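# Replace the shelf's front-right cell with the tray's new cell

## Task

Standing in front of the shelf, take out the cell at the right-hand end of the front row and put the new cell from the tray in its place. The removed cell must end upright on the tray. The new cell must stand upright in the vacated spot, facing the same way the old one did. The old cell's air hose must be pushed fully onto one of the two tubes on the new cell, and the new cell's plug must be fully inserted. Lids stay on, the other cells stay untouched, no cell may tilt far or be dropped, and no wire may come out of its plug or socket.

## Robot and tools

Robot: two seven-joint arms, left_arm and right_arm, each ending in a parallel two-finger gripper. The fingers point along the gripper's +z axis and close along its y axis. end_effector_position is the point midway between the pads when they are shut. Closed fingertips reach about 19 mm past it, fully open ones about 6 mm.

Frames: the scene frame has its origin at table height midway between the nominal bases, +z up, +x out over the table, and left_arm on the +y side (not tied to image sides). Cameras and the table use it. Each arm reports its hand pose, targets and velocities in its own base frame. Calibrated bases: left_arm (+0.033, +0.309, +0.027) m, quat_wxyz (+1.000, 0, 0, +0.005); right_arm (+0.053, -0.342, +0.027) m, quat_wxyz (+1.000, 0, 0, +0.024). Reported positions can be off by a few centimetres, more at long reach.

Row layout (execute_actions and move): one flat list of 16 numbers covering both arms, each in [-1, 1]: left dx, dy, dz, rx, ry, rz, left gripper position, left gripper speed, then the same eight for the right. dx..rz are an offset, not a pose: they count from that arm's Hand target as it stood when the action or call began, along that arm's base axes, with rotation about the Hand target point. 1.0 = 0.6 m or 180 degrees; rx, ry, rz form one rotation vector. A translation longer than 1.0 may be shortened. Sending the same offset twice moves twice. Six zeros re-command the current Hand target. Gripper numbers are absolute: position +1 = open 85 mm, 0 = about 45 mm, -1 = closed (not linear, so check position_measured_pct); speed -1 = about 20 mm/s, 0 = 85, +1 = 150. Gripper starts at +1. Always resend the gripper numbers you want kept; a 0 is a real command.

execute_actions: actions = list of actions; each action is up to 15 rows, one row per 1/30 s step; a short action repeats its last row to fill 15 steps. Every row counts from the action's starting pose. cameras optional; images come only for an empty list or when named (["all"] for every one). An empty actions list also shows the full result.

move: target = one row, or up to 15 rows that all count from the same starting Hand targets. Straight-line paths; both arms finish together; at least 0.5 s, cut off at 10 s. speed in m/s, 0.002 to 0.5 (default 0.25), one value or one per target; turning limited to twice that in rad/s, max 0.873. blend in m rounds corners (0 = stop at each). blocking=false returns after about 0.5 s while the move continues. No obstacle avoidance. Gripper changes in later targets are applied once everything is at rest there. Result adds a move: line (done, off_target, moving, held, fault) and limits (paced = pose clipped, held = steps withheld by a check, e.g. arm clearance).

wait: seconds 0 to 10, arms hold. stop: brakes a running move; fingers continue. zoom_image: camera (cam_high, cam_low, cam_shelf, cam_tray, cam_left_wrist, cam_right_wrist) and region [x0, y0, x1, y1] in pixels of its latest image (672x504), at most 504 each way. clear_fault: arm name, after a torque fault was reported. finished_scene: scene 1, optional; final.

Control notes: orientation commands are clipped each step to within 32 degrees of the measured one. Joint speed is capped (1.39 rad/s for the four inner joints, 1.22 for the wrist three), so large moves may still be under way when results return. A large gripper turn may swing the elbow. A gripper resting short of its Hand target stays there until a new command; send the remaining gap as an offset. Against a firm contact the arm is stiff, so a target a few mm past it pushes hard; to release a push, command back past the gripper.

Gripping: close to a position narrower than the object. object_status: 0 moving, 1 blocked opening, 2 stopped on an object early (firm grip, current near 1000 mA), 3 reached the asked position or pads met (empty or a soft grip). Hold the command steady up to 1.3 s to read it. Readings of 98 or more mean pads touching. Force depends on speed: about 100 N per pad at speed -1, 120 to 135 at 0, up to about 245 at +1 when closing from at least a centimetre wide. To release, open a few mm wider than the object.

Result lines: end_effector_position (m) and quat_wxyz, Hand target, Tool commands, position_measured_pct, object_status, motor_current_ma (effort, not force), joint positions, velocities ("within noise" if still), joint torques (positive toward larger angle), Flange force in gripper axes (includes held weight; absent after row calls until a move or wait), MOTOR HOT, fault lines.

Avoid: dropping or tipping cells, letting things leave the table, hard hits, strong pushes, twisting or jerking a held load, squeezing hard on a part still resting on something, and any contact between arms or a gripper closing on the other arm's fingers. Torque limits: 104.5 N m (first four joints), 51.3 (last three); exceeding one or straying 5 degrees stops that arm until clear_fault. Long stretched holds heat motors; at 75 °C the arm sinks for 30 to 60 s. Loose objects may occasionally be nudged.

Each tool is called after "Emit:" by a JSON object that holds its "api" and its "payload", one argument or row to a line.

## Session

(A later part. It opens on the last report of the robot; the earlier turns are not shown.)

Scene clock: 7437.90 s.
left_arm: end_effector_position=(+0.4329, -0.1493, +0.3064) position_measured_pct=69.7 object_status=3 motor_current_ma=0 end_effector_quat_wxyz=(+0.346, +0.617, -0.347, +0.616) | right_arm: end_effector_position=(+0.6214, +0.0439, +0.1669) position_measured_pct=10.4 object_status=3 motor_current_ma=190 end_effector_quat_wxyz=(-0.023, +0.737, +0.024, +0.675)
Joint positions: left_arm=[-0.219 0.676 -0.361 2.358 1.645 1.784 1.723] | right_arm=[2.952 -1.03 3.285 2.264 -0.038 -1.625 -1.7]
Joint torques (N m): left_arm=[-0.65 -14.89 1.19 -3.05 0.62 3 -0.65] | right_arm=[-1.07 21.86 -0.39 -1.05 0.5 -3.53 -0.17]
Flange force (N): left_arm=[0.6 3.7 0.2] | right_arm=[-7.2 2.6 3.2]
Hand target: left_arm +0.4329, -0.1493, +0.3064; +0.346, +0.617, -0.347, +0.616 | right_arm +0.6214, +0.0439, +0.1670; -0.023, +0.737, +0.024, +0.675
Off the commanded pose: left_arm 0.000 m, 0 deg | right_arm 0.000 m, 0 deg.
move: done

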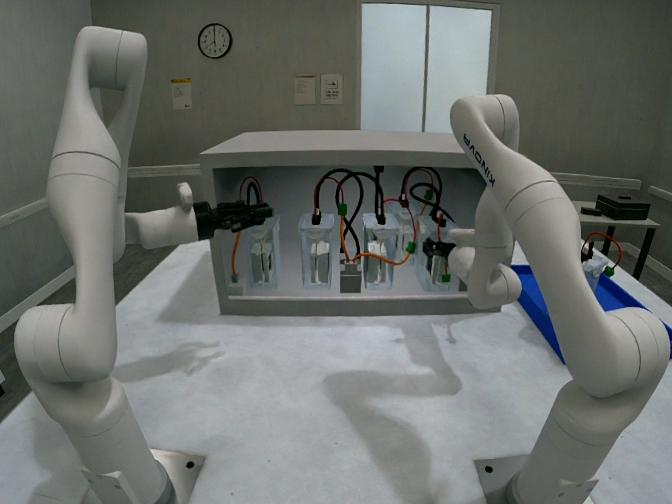

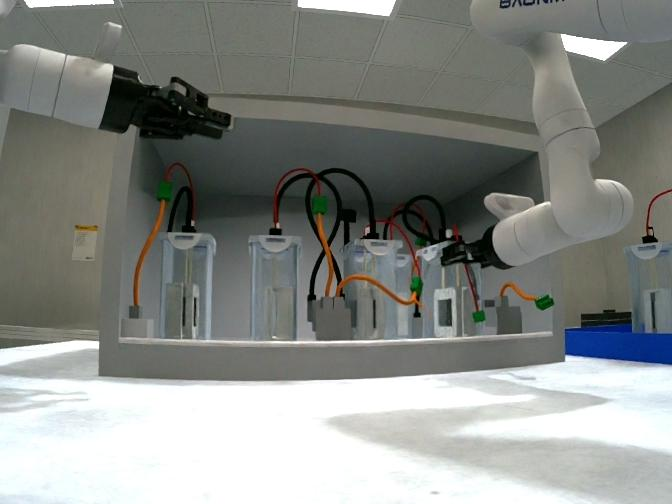

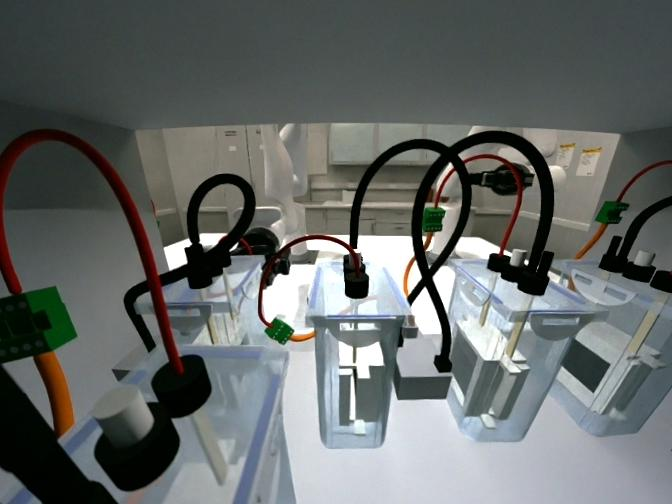

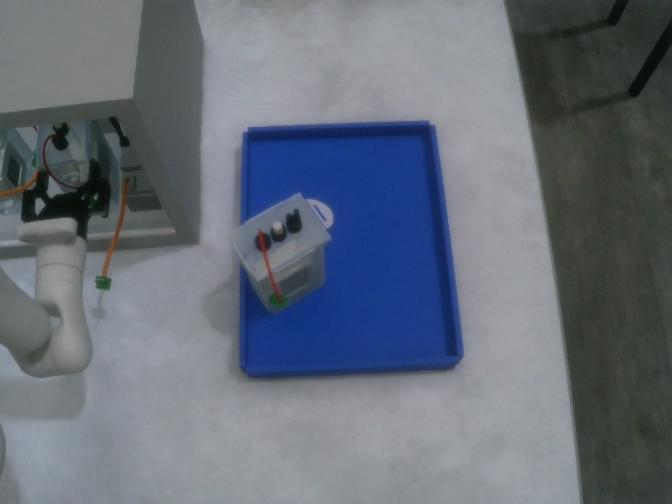

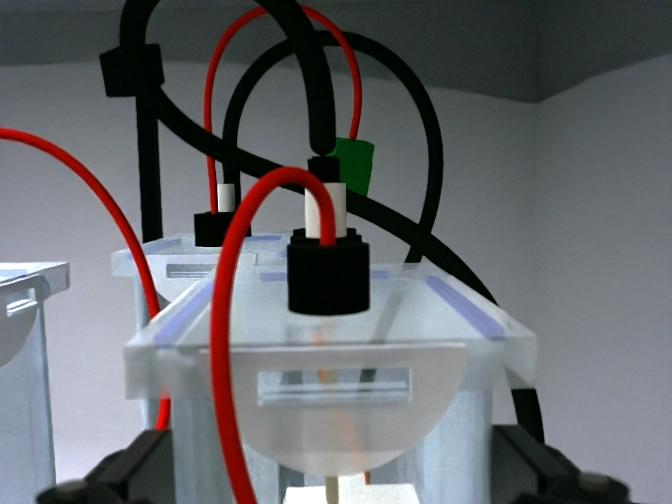

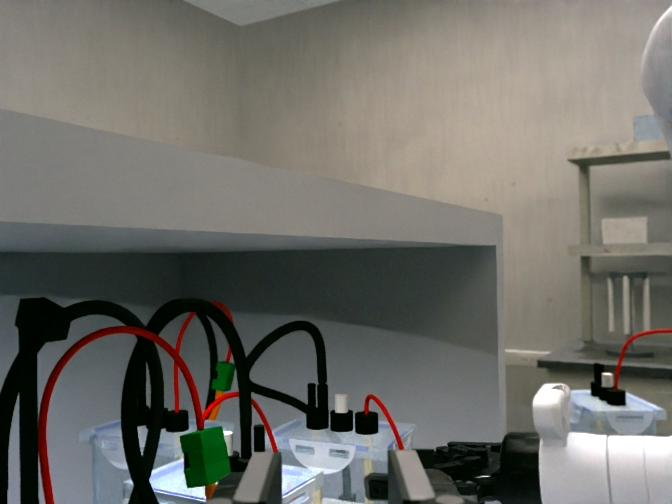

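Emit:
{"api": "move", "payload": {
  "target": [
    [0,0,0,0,0,0,-0.4,-1,0,0,0,0,0,0,0.92,-1],
    [0,0,0,0,0,0,-0.4,-1,-0.25,-0.0165,0,0,0,0,0.92,-1]
  ],
  "speed": 0.08,
  "cameras": ["all"]
}}

Emit:
{"api": "zoom_image", "payload": {
  "camera": "cam_low",
  "region": [340, 180, 560, 350]
}}

Emit:
{"api": "zoom_image", "payload": {
  "camera": "cam_high",
  "region": [220, 160, 500, 310]
}}

Scene clock: 7472.03 s.
left_arm: end_effector_position=(+0.4329, -0.1493, +0.3064) position_measured_pct=69.7 object_status=3 motor_current_ma=0 end_effector_quat_wxyz=(+0.346, +0.617, -0.347, +0.616) | right_arm: end_effector_position=(+0.5107, +0.0365, +0.1577) position_measured_pct=3.9 object_status=3 motor_current_ma=0 end_effector_quat_wxyz=(-0.019, +0.739, +0.022, +0.673)
Joint positions: left_arm=[-0.219 0.676 -0.361 2.358 1.645 1.784 1.723] | right_arm=[2.828 -1.238 3.407 2.583 -0.161 -2.1 -1.919]
Joint torques (N m): left_arm=[-0.6 -14.97 1.09 -3.12 0.6 2.92 -0.61] | right_arm=[0.59 17.56 1.6 3.72 -0.86 -2.5 0.09]
Flange force (N): left_arm=[0.1 4.0 0.1] | right_arm=[-4.8 2.0 0.0]
Hand target: left_arm +0.4329, -0.1493, +0.3064; +0.346, +0.617, -0.347, +0.616 | right_arm +0.4714, +0.0340, +0.1669; -0.023, +0.737, +0.024, +0.675
Off the commanded pose: left_arm 0.000 m, 0 deg | right_arm 0.040 m, 1 deg.
joint sent to its limit (right arm) — joint 4 (elbow), upper limit, where the elbow is as bent as it goes; joint 6 (wrist pitch), lower limit. The joint targets are off in position, not in orientation.
move: off_target (right_arm)

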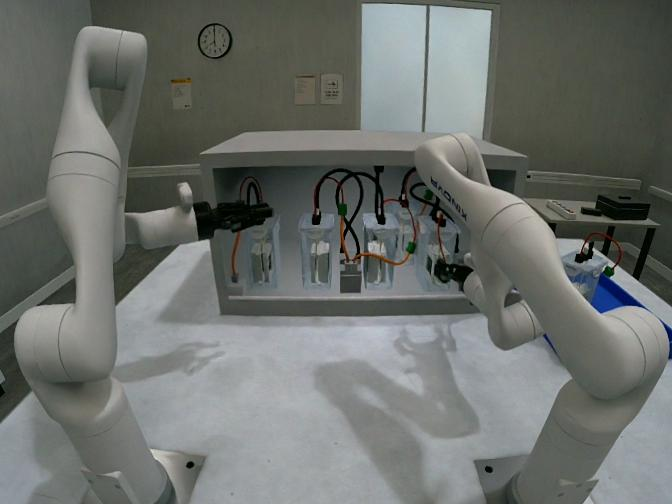

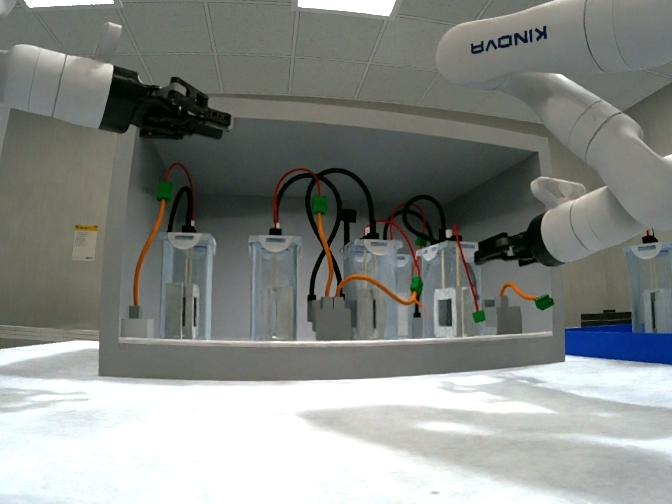

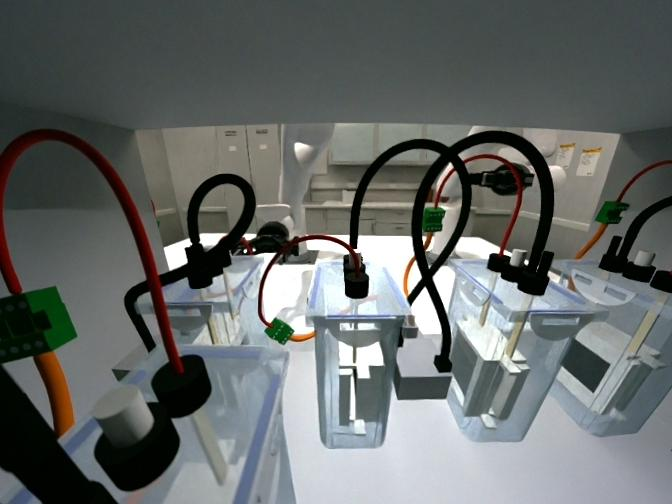

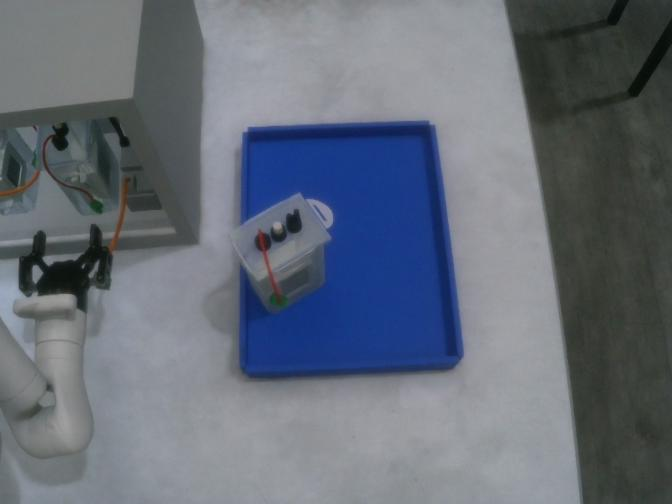

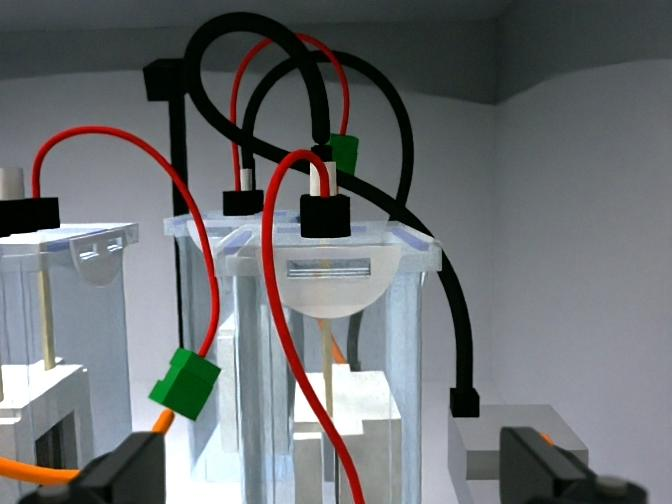

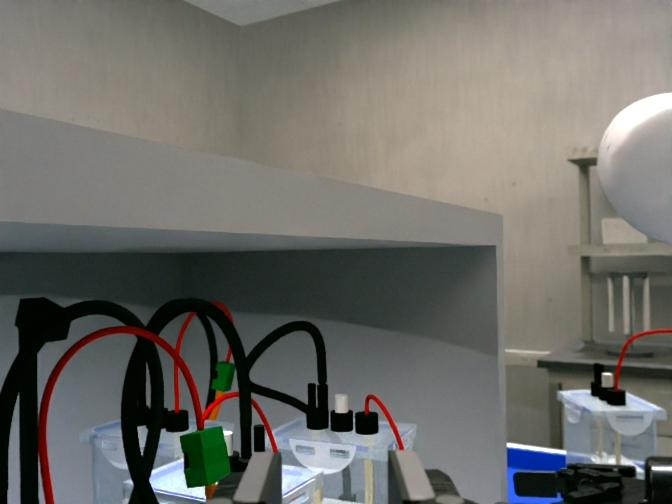

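Scaled by 2.291 from the camera's 672x504 image, which has a finer 960x720 frame.

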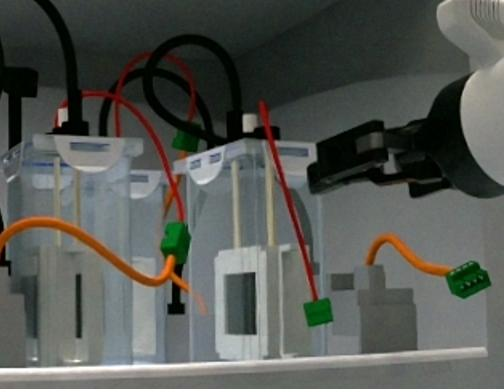

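Scaled by 1.800 from the camera's 672x504 image, which has a finer 960x720 frame.

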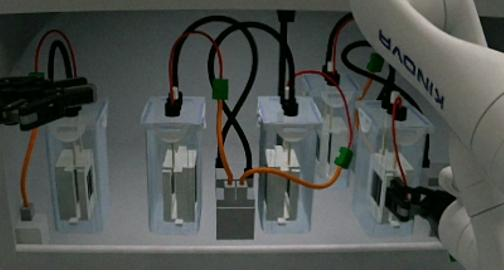

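Emit:
{"api": "move", "payload": {
  "target": [0,0,0,0,0,0,-0.4,-1,0.0,-0.0,0.25,-0.0124,0.19,0,-0.3,-0.3],
  "speed": 0.15,
  "cameras": ["all"]
}}

Scene clock: 7503.83 s.
left_arm: end_effector_position=(+0.4329, -0.1493, +0.3064) position_measured_pct=69.7 object_status=3 motor_current_ma=0 end_effector_quat_wxyz=(+0.346, +0.617, -0.347, +0.616) | right_arm: end_effector_position=(+0.4716, +0.0337, +0.3165) position_measured_pct=64.9 object_status=3 motor_current_ma=0 end_effector_quat_wxyz=(-0.024, +0.901, +0.034, +0.433)
Joint positions: left_arm=[-0.219 0.676 -0.361 2.358 1.645 1.784 1.723] | right_arm=[2.603 0.032 3.606 2.265 -0.53 0.01 -1.035]
Joint torques (N m): left_arm=[-0.5 -14.88 1.12 -3.04 0.51 2.97 -0.64] | right_arm=[0.66 8.63 -0.91 -8.56 -0.07 -1.8 0.05]
Flange force (N): left_arm=[0.6 3.6 0.3] | right_arm=no reading
Hand target: left_arm +0.4329, -0.1493, +0.3064; +0.346, +0.617, -0.347, +0.616 | right_arm +0.4714, +0.0340, +0.3169; -0.015, +0.903, +0.030, +0.428
Off the commanded pose: left_arm 0.000 m, 0 deg | right_arm 0.001 m, 1 deg.
move: done; limits=paced

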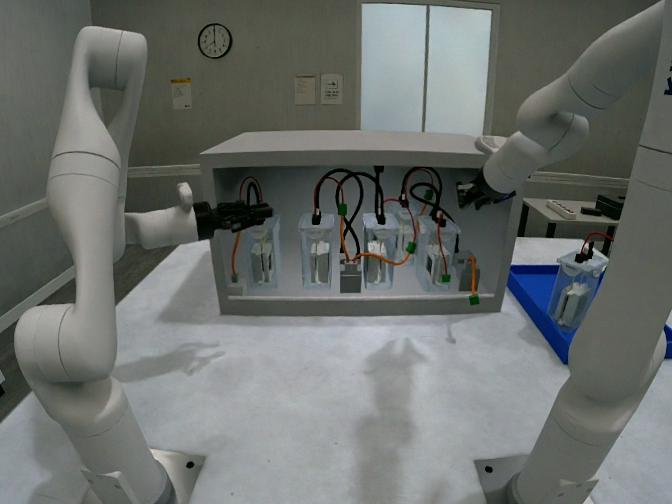

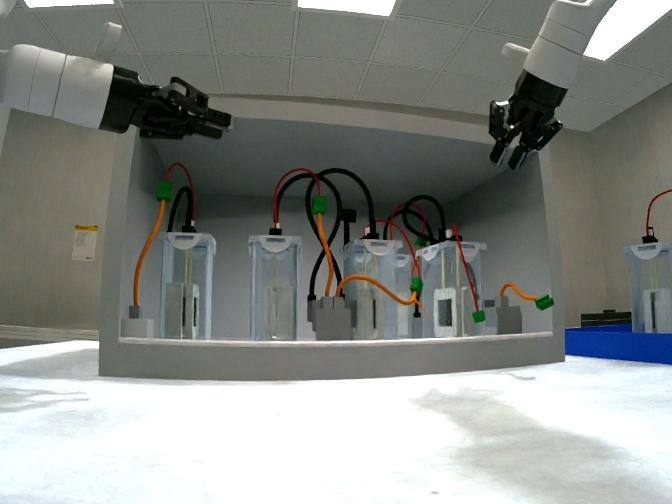

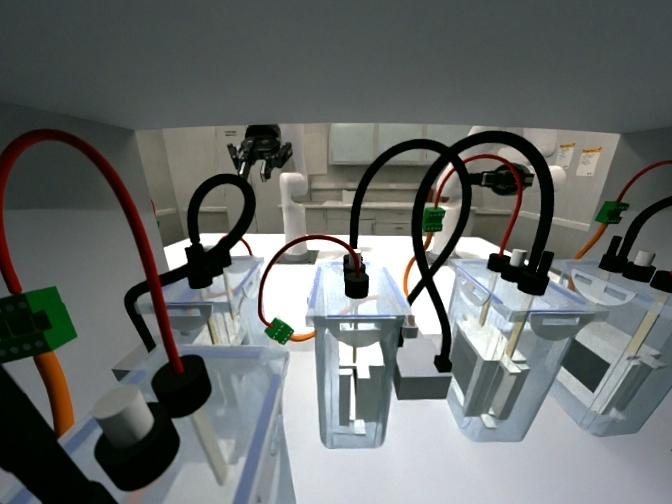

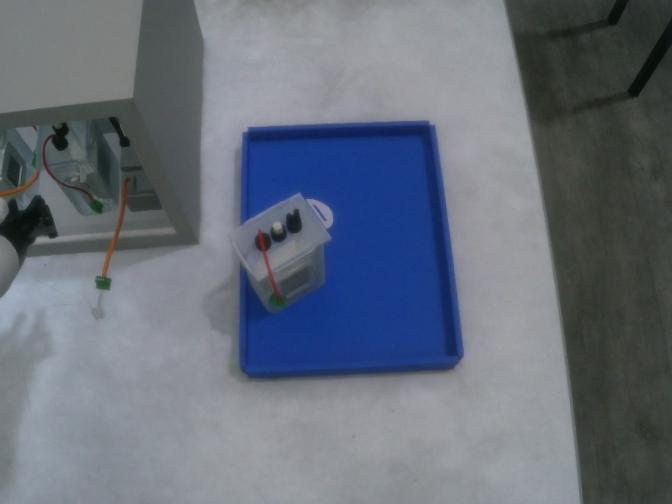

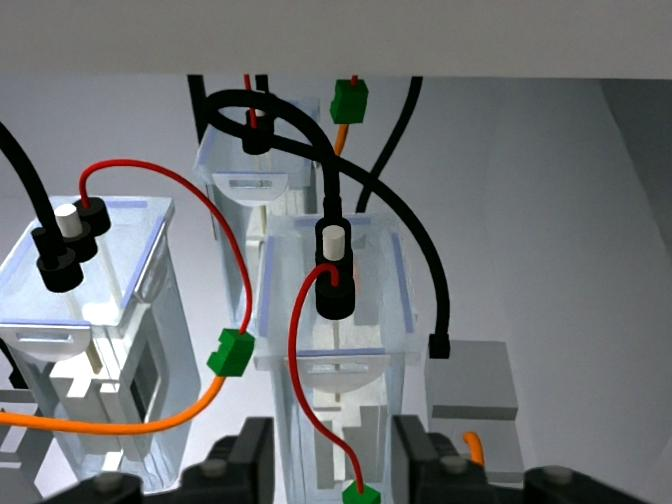

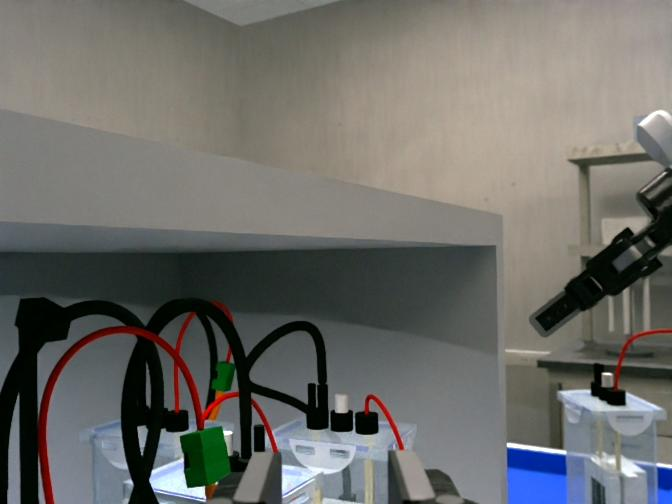

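Emit:
{"api": "zoom_image", "payload": {
  "camera": "cam_left_wrist",
  "region": [310, 404, 410, 504]
}}

Emit:
{"api": "zoom_image", "payload": {
  "camera": "cam_tray",
  "region": [60, 170, 140, 310]
}}

Emit:
{"api": "zoom_image", "payload": {
  "camera": "cam_low",
  "region": [460, 270, 560, 340]
}}

Scaled by 5.040.

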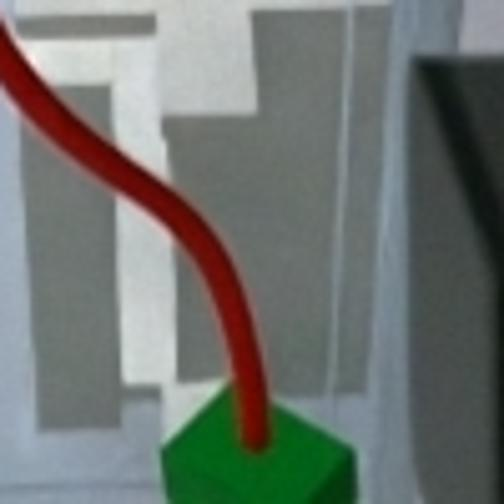

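Scaled by 3.600 from the camera's 672x504 image, which has a finer 960x720 frame.

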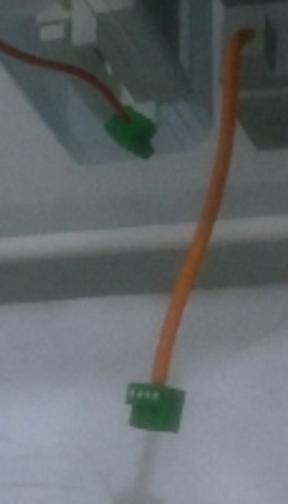

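Scaled by 5.040 from the camera's 672x504 image, which has a finer 960x720 frame.

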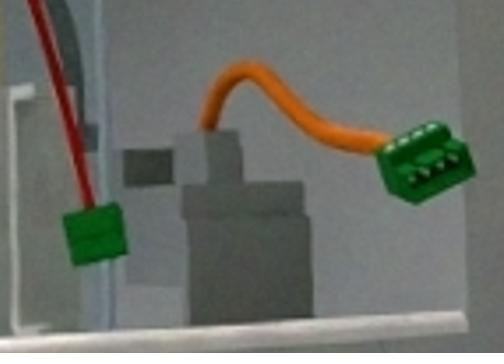

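Emit:
{"api": "zoom_image", "payload": {
  "camera": "cam_left_wrist",
  "region": [190, 300, 290, 400]
}}

Emit:
{"api": "zoom_image", "payload": {
  "camera": "cam_right_wrist",
  "region": [160, 410, 260, 504]
}}

Emit:
{"api": "zoom_image", "payload": {
  "camera": "cam_shelf",
  "region": [240, 290, 320, 370]
}}

Emit:
{"api": "zoom_image", "payload": {
  "camera": "cam_shelf",
  "region": [0, 270, 100, 370]
}}

Scaled by 5.040.

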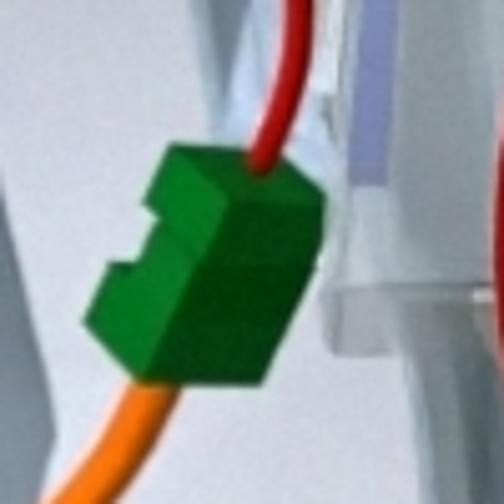

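Scaled by 5.040.

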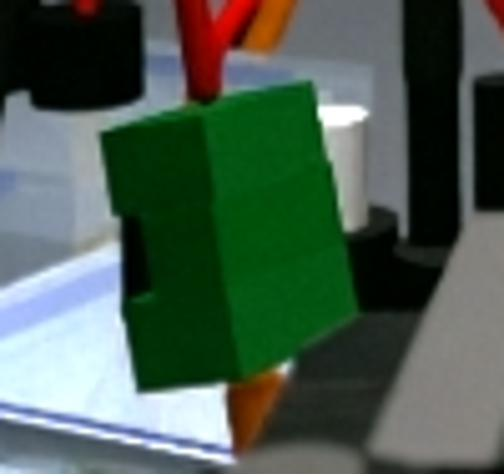

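Scaled by 6.300 from the camera's 672x504 image, which has a finer 960x720 frame.

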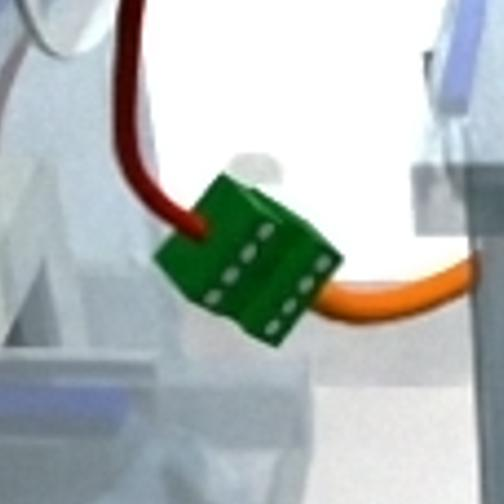

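Scaled by 5.040 from the camera's 672x504 image, which has a finer 960x720 frame.

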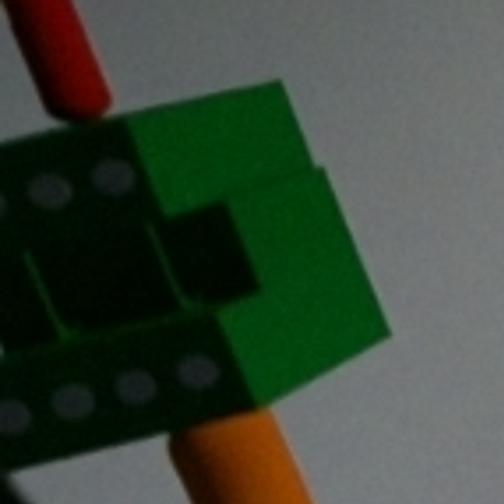

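Emit:
{"api": "move", "payload": {
  "target": [0,0,0,0,0,0,-0.4,-1,0.03,-0.0,-0.02,-0.007,0.1,0,-0.3,-0.3],
  "speed": 0.15,
  "cameras": ["cam_left_wrist","cam_tray"]
}}

Emit:
{"api": "zoom_image", "payload": {
  "camera": "cam_left_wrist",
  "region": [300, 344, 460, 504]
}}

Scene clock: 7576.50 s.
left_arm: end_effector_position=(+0.4329, -0.1493, +0.3064) position_measured_pct=69.7 object_status=3 motor_current_ma=0 end_effector_quat_wxyz=(+0.346, +0.617, -0.347, +0.616) | right_arm: end_effector_position=(+0.4894, +0.0340, +0.3049) position_measured_pct=64.9 object_status=3 motor_current_ma=0 end_effector_quat_wxyz=(-0.009, +0.959, +0.032, +0.281)
Joint positions: left_arm=[-0.219 0.676 -0.361 2.358 1.645 1.784 1.723] | right_arm=[2.633 -0.12 3.622 1.913 -0.123 0.555 -1.467]
Joint torques (N m): left_arm=[-0.57 -14.86 1.15 -3.02 0.6 2.95 -0.52] | right_arm=[0.63 11.97 -0.19 -8.89 -0.12 -1.43 0.09]
Flange force (N): left_arm=[0.2 3.9 0.0] | right_arm=[3.5 -2.6 0.7]
Hand target: left_arm +0.4329, -0.1493, +0.3064; +0.346, +0.617, -0.347, +0.616 | right_arm +0.4894, +0.0340, +0.3049; -0.009, +0.959, +0.032, +0.281
Off the commanded pose: left_arm 0.000 m, 0 deg | right_arm 0.000 m, 0 deg.
move: done
Images, in order (width x height): cam_tray 672x504, cam_left_wrist 672x504.

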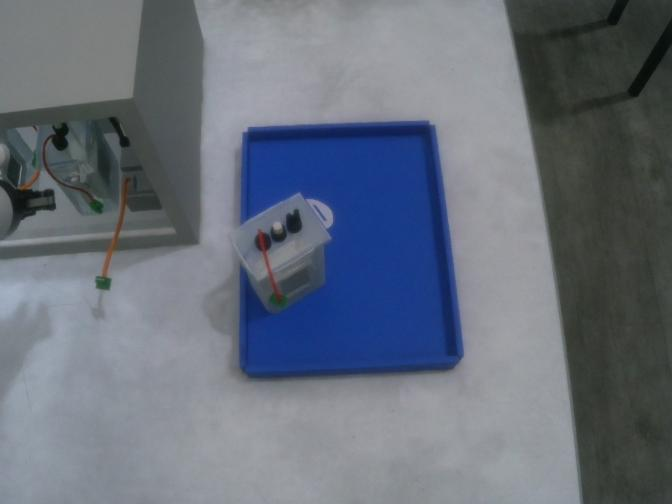

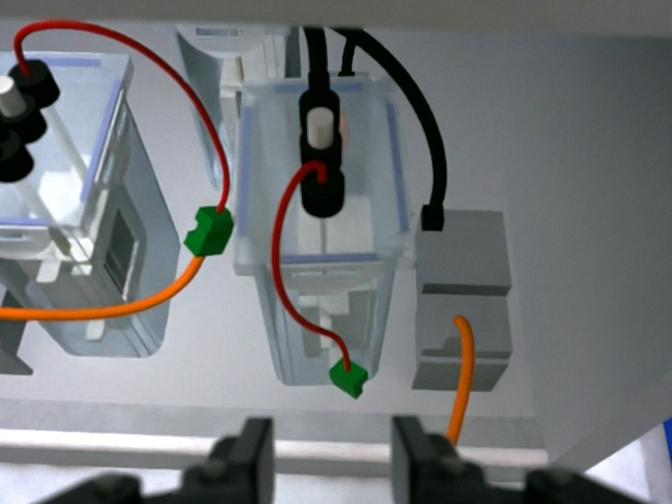

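Scaled by 3.150.

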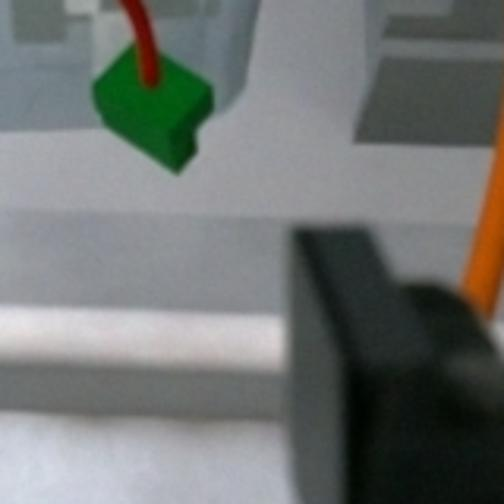

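Emit:
{"api": "move", "payload": {
  "target": [
    [0,0,0,0,0,0,-0.4,-1,0.0053,0.0993,-0.2865,-0.0434,-0.2055,-0.1688,-0.4,-0.3],
    [0,0,0,0,0,0,-0.4,-1,0.0718,0.0647,-0.3698,-0.0434,-0.2055,-0.1688,-0.4,-0.3]
  ],
  "speed": [0.15,0.08],
  "cameras": ["all"]
}}

Emit:
{"api": "zoom_image", "payload": {
  "camera": "cam_left_wrist",
  "region": [240, 304, 440, 504]
}}

Emit:
{"api": "zoom_image", "payload": {
  "camera": "cam_low",
  "region": [400, 210, 560, 350]
}}

Scene clock: 7810.30 s.
left_arm: end_effector_position=(+0.4329, -0.1493, +0.3064) position_measured_pct=69.7 object_status=3 motor_current_ma=0 end_effector_quat_wxyz=(+0.346, +0.617, -0.347, +0.616) | right_arm: end_effector_position=(+0.5324, +0.0728, +0.0831) position_measured_pct=69.7 object_status=3 motor_current_ma=0 end_effector_quat_wxyz=(+0.137, +0.795, -0.197, +0.557)
Joint positions: left_arm=[-0.219 0.676 -0.361 2.358 1.645 1.784 1.723] | right_arm=[1.775 -1.483 4.203 2.141 -0.547 -0.318 -2.68]
Joint torques (N m): left_arm=[-0.64 -14.93 1.04 -2.97 0.6 2.96 -0.57] | right_arm=[0.62 16.16 8.96 3.03 -0.82 -1.03 0.08]
Flange force (N): left_arm=[0.2 3.7 0.4] | right_arm=[-2.9 -4.9 0.5]
Hand target: left_arm +0.4329, -0.1493, +0.3064; +0.346, +0.617, -0.347, +0.616 | right_arm +0.5325, +0.0728, +0.0831; +0.137, +0.795, -0.197, +0.557
Off the commanded pose: left_arm 0.000 m, 0 deg | right_arm 0.000 m, 0 deg.
move: done

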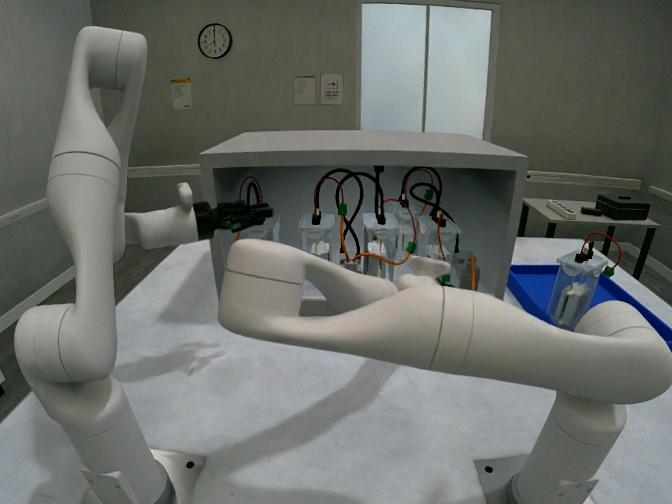

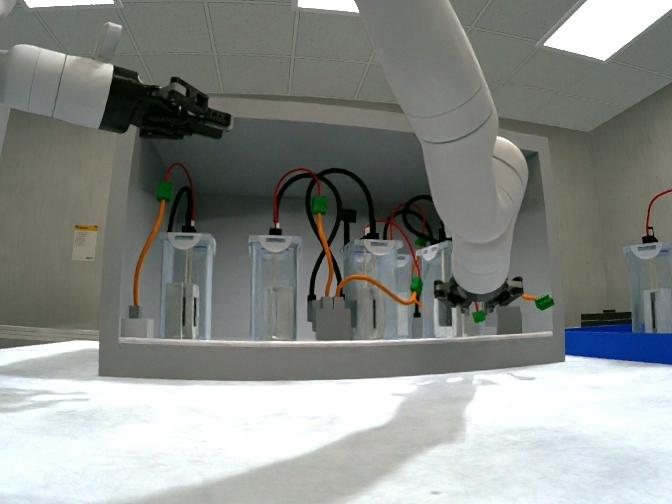

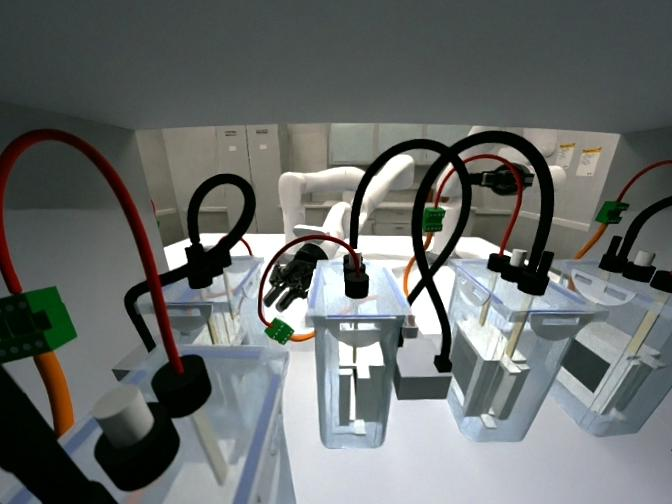

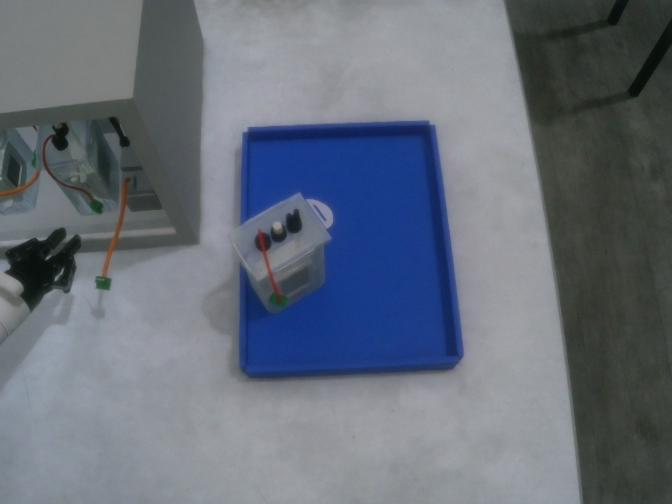

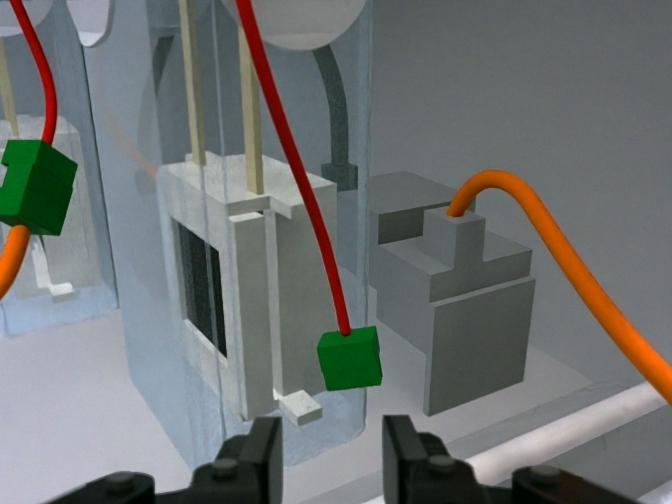

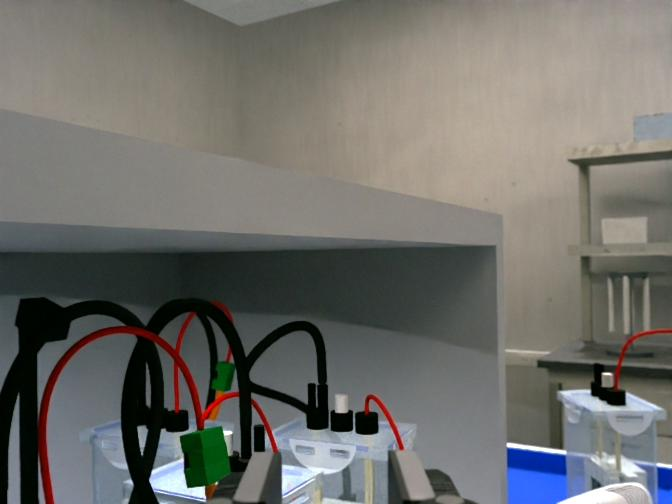

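Scaled by 2.520.

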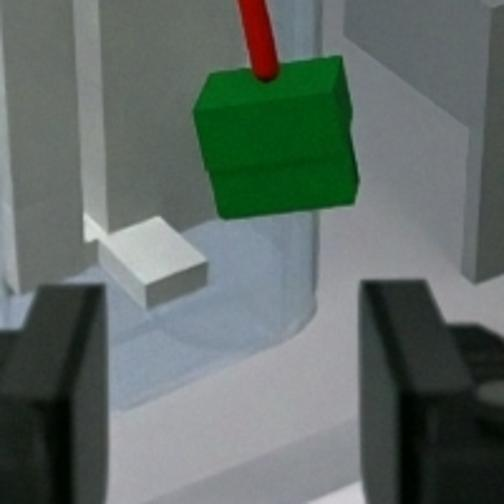

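Scaled by 3.150 from the camera's 672x504 image, which has a finer 960x720 frame.

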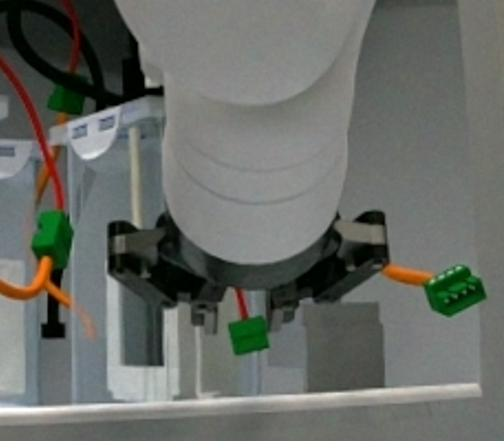

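Emit:
{"api": "move", "payload": {
  "target": [0,0,0,0,0,0,-0.4,-1,0.078,-0.0487,-0.0035,0,0,0,-0.4,-0.3],
  "speed": 0.05,
  "cameras": ["cam_left_wrist"]
}}

Emit:
{"api": "zoom_image", "payload": {
  "camera": "cam_left_wrist",
  "region": [240, 304, 440, 504]
}}

Scene clock: 7835.73 s.
left_arm: end_effector_position=(+0.4329, -0.1493, +0.3064) position_measured_pct=69.7 object_status=3 motor_current_ma=0 end_effector_quat_wxyz=(+0.346, +0.617, -0.347, +0.616) | right_arm: end_effector_position=(+0.5792, +0.0436, +0.0810) position_measured_pct=69.7 object_status=3 motor_current_ma=0 end_effector_quat_wxyz=(+0.137, +0.795, -0.197, +0.557)
Joint positions: left_arm=[-0.219 0.676 -0.361 2.358 1.645 1.784 1.723] | right_arm=[1.936 -1.47 4.196 2.067 -0.479 -0.388 -2.665]
Joint torques (N m): left_arm=[-0.53 -14.85 1.14 -2.92 0.58 2.95 -0.58] | right_arm=[0.6 17.26 9.27 2.35 -0.93 -1.08 0.05]
Flange force (N): left_arm=[0.5 3.5 0.1] | right_arm=[-2.8 -4.6 1.3]
Hand target: left_arm +0.4329, -0.1493, +0.3064; +0.346, +0.617, -0.347, +0.616 | right_arm +0.5793, +0.0436, +0.0810; +0.137, +0.795, -0.197, +0.557
Off the commanded pose: left_arm 0.000 m, 0 deg | right_arm 0.000 m, 0 deg.
move: done
Images, in order (width x height): cam_left_wrist 672x504.

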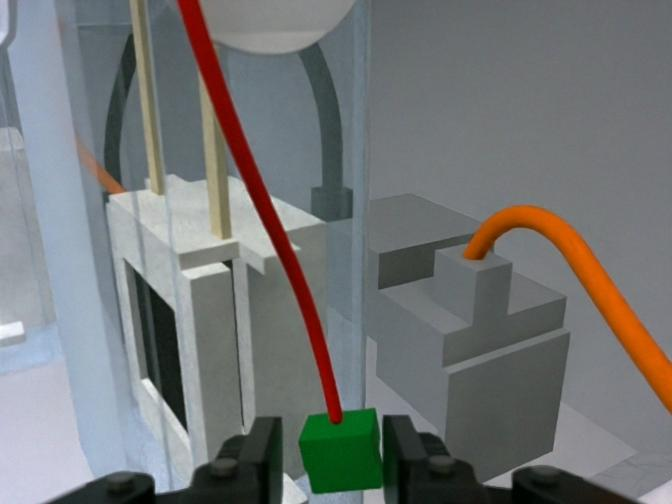

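Scaled by 2.520.

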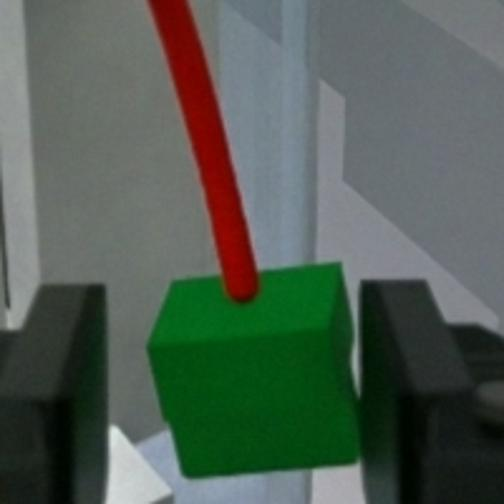

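Emit:
{"api": "move", "payload": {
  "target": [
    [0,0,0,0,0,0,-0.4,-1,-0.0017,-0.0034,0,0,0,0,-0.4,-0.3],
    [0,0,0,0,0,0,-0.4,-1,0.0158,-0.0125,-0.0058,0,0,0,-0.4,-0.3]
  ],
  "speed": 0.03,
  "cameras": ["cam_left_wrist","cam_shelf"]
}}

Emit:
{"api": "zoom_image", "payload": {
  "camera": "cam_left_wrist",
  "region": [240, 304, 440, 504]
}}

Scene clock: 7876.67 s.
left_arm: end_effector_position=(+0.4329, -0.1493, +0.3064) position_measured_pct=69.7 object_status=3 motor_current_ma=0 end_effector_quat_wxyz=(+0.346, +0.617, -0.347, +0.616) | right_arm: end_effector_position=(+0.5887, +0.0361, +0.0775) position_measured_pct=69.7 object_status=3 motor_current_ma=0 end_effector_quat_wxyz=(+0.137, +0.795, -0.197, +0.557)
Joint positions: left_arm=[-0.219 0.676 -0.361 2.358 1.645 1.784 1.723] | right_arm=[1.971 -1.475 4.191 2.048 -0.469 -0.404 -2.665]
Joint torques (N m): left_arm=[-0.68 -14.82 1.11 -3.01 0.58 2.92 -0.54] | right_arm=[1.09 17.56 9.92 0.49 -0.96 -1.67 0.08]
Flange force (N): left_arm=[0.4 3.9 0.4] | right_arm=[-3.6 -2.0 -3.6]
Hand target: left_arm +0.4329, -0.1493, +0.3064; +0.346, +0.617, -0.347, +0.616 | right_arm +0.5887, +0.0361, +0.0775; +0.137, +0.795, -0.197, +0.557
Off the commanded pose: left_arm 0.000 m, 0 deg | right_arm 0.000 m, 0 deg.
move: done
Images, in order (width x height): cam_shelf 672x504, cam_left_wrist 672x504.

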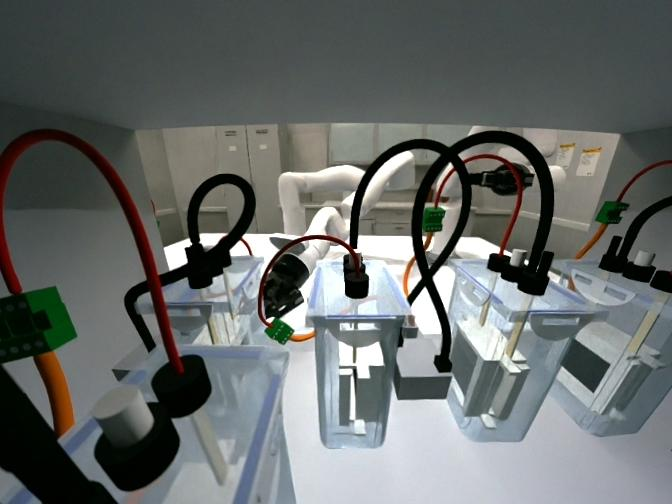

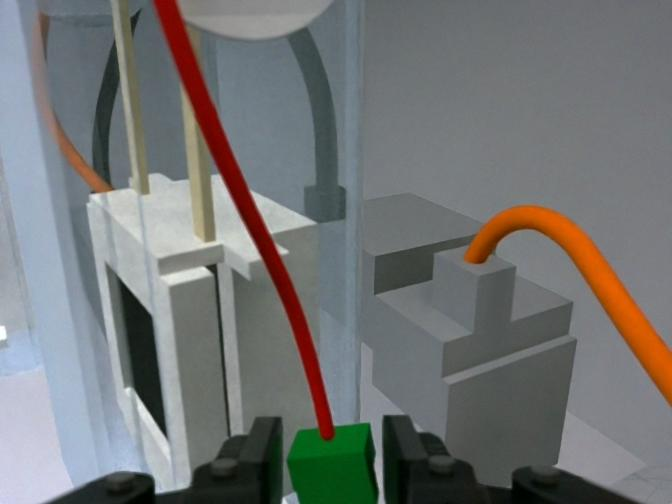

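Scaled by 2.520.

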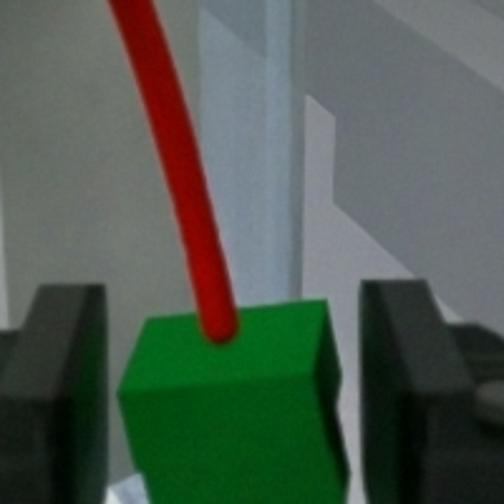

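Emit:
{"api": "move", "payload": {
  "target": [0,0,0,0,0,0,-0.4,-1,0,0,0,0,0,0,-0.75,-1],
  "cameras": ["cam_left_wrist","cam_shelf","cam_right_wrist"]
}}

Emit:
{"api": "zoom_image", "payload": {
  "camera": "cam_left_wrist",
  "region": [240, 304, 440, 504]
}}

Scene clock: 7887.73 s.
left_arm: end_effector_position=(+0.4329, -0.1493, +0.3064) position_measured_pct=69.7 object_status=3 motor_current_ma=0 end_effector_quat_wxyz=(+0.346, +0.617, -0.347, +0.616) | right_arm: end_effector_position=(+0.5887, +0.0361, +0.0775) position_measured_pct=78.8 object_status=0 motor_current_ma=1000 end_effector_quat_wxyz=(+0.137, +0.795, -0.197, +0.557)
Joint positions: left_arm=[-0.219 0.676 -0.361 2.358 1.645 1.784 1.723] | right_arm=[1.971 -1.475 4.191 2.048 -0.469 -0.404 -2.665]
Joint torques (N m): left_arm=[-0.5 -14.94 1.12 -2.94 0.58 2.98 -0.63] | right_arm=[0.74 17.58 9.59 1.96 -0.99 -1.19 0.1]
Flange force (N): left_arm=[0.3 3.3 0.1] | right_arm=[-3.3 -3.9 0.5]
Hand target: left_arm +0.4329, -0.1493, +0.3064; +0.346, +0.617, -0.347, +0.616 | right_arm +0.5887, +0.0361, +0.0775; +0.137, +0.795, -0.197, +0.557
Off the commanded pose: left_arm 0.000 m, 0 deg | right_arm 0.000 m, 0 deg.
move: done
Images, in order (width x height): cam_shelf 672x504, cam_left_wrist 672x504, cam_right_wrist 672x504.

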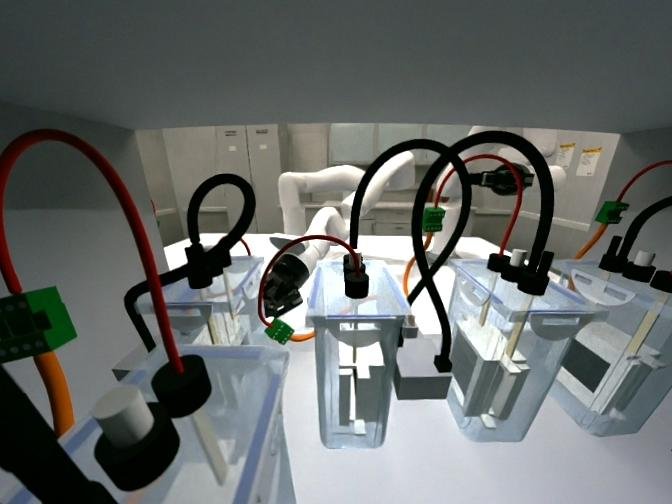

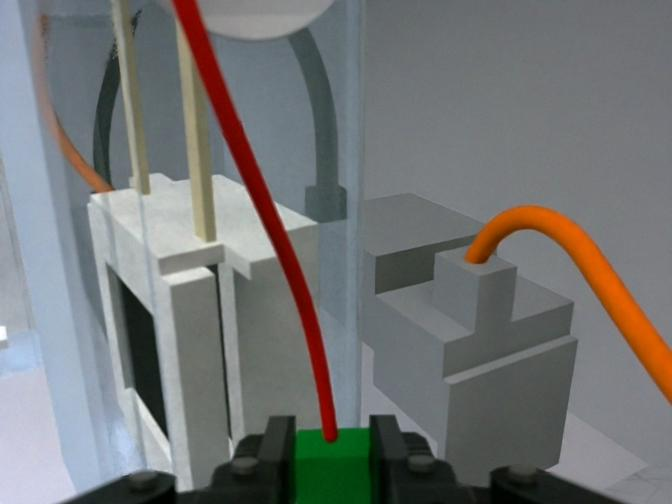

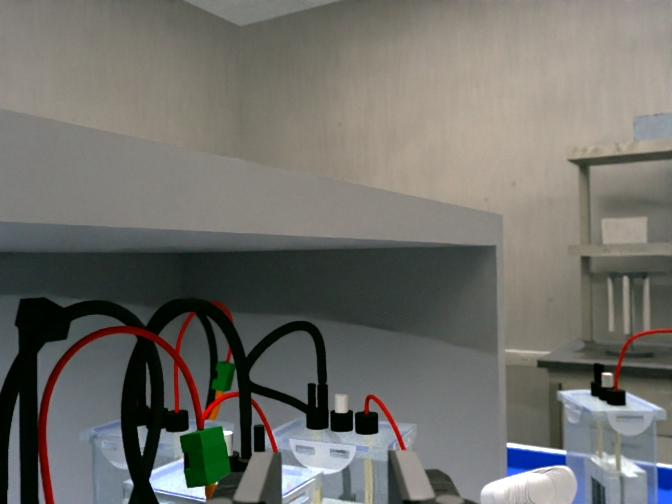

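Scaled by 2.520.

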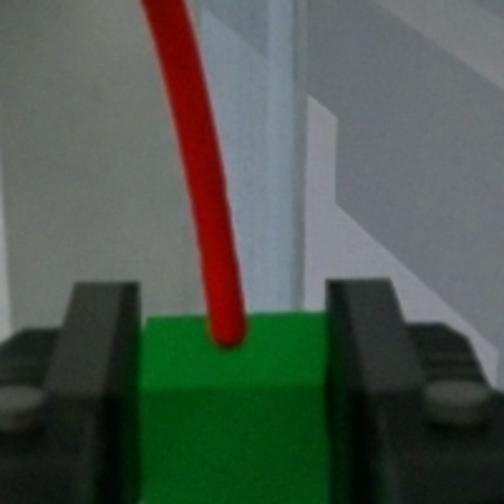

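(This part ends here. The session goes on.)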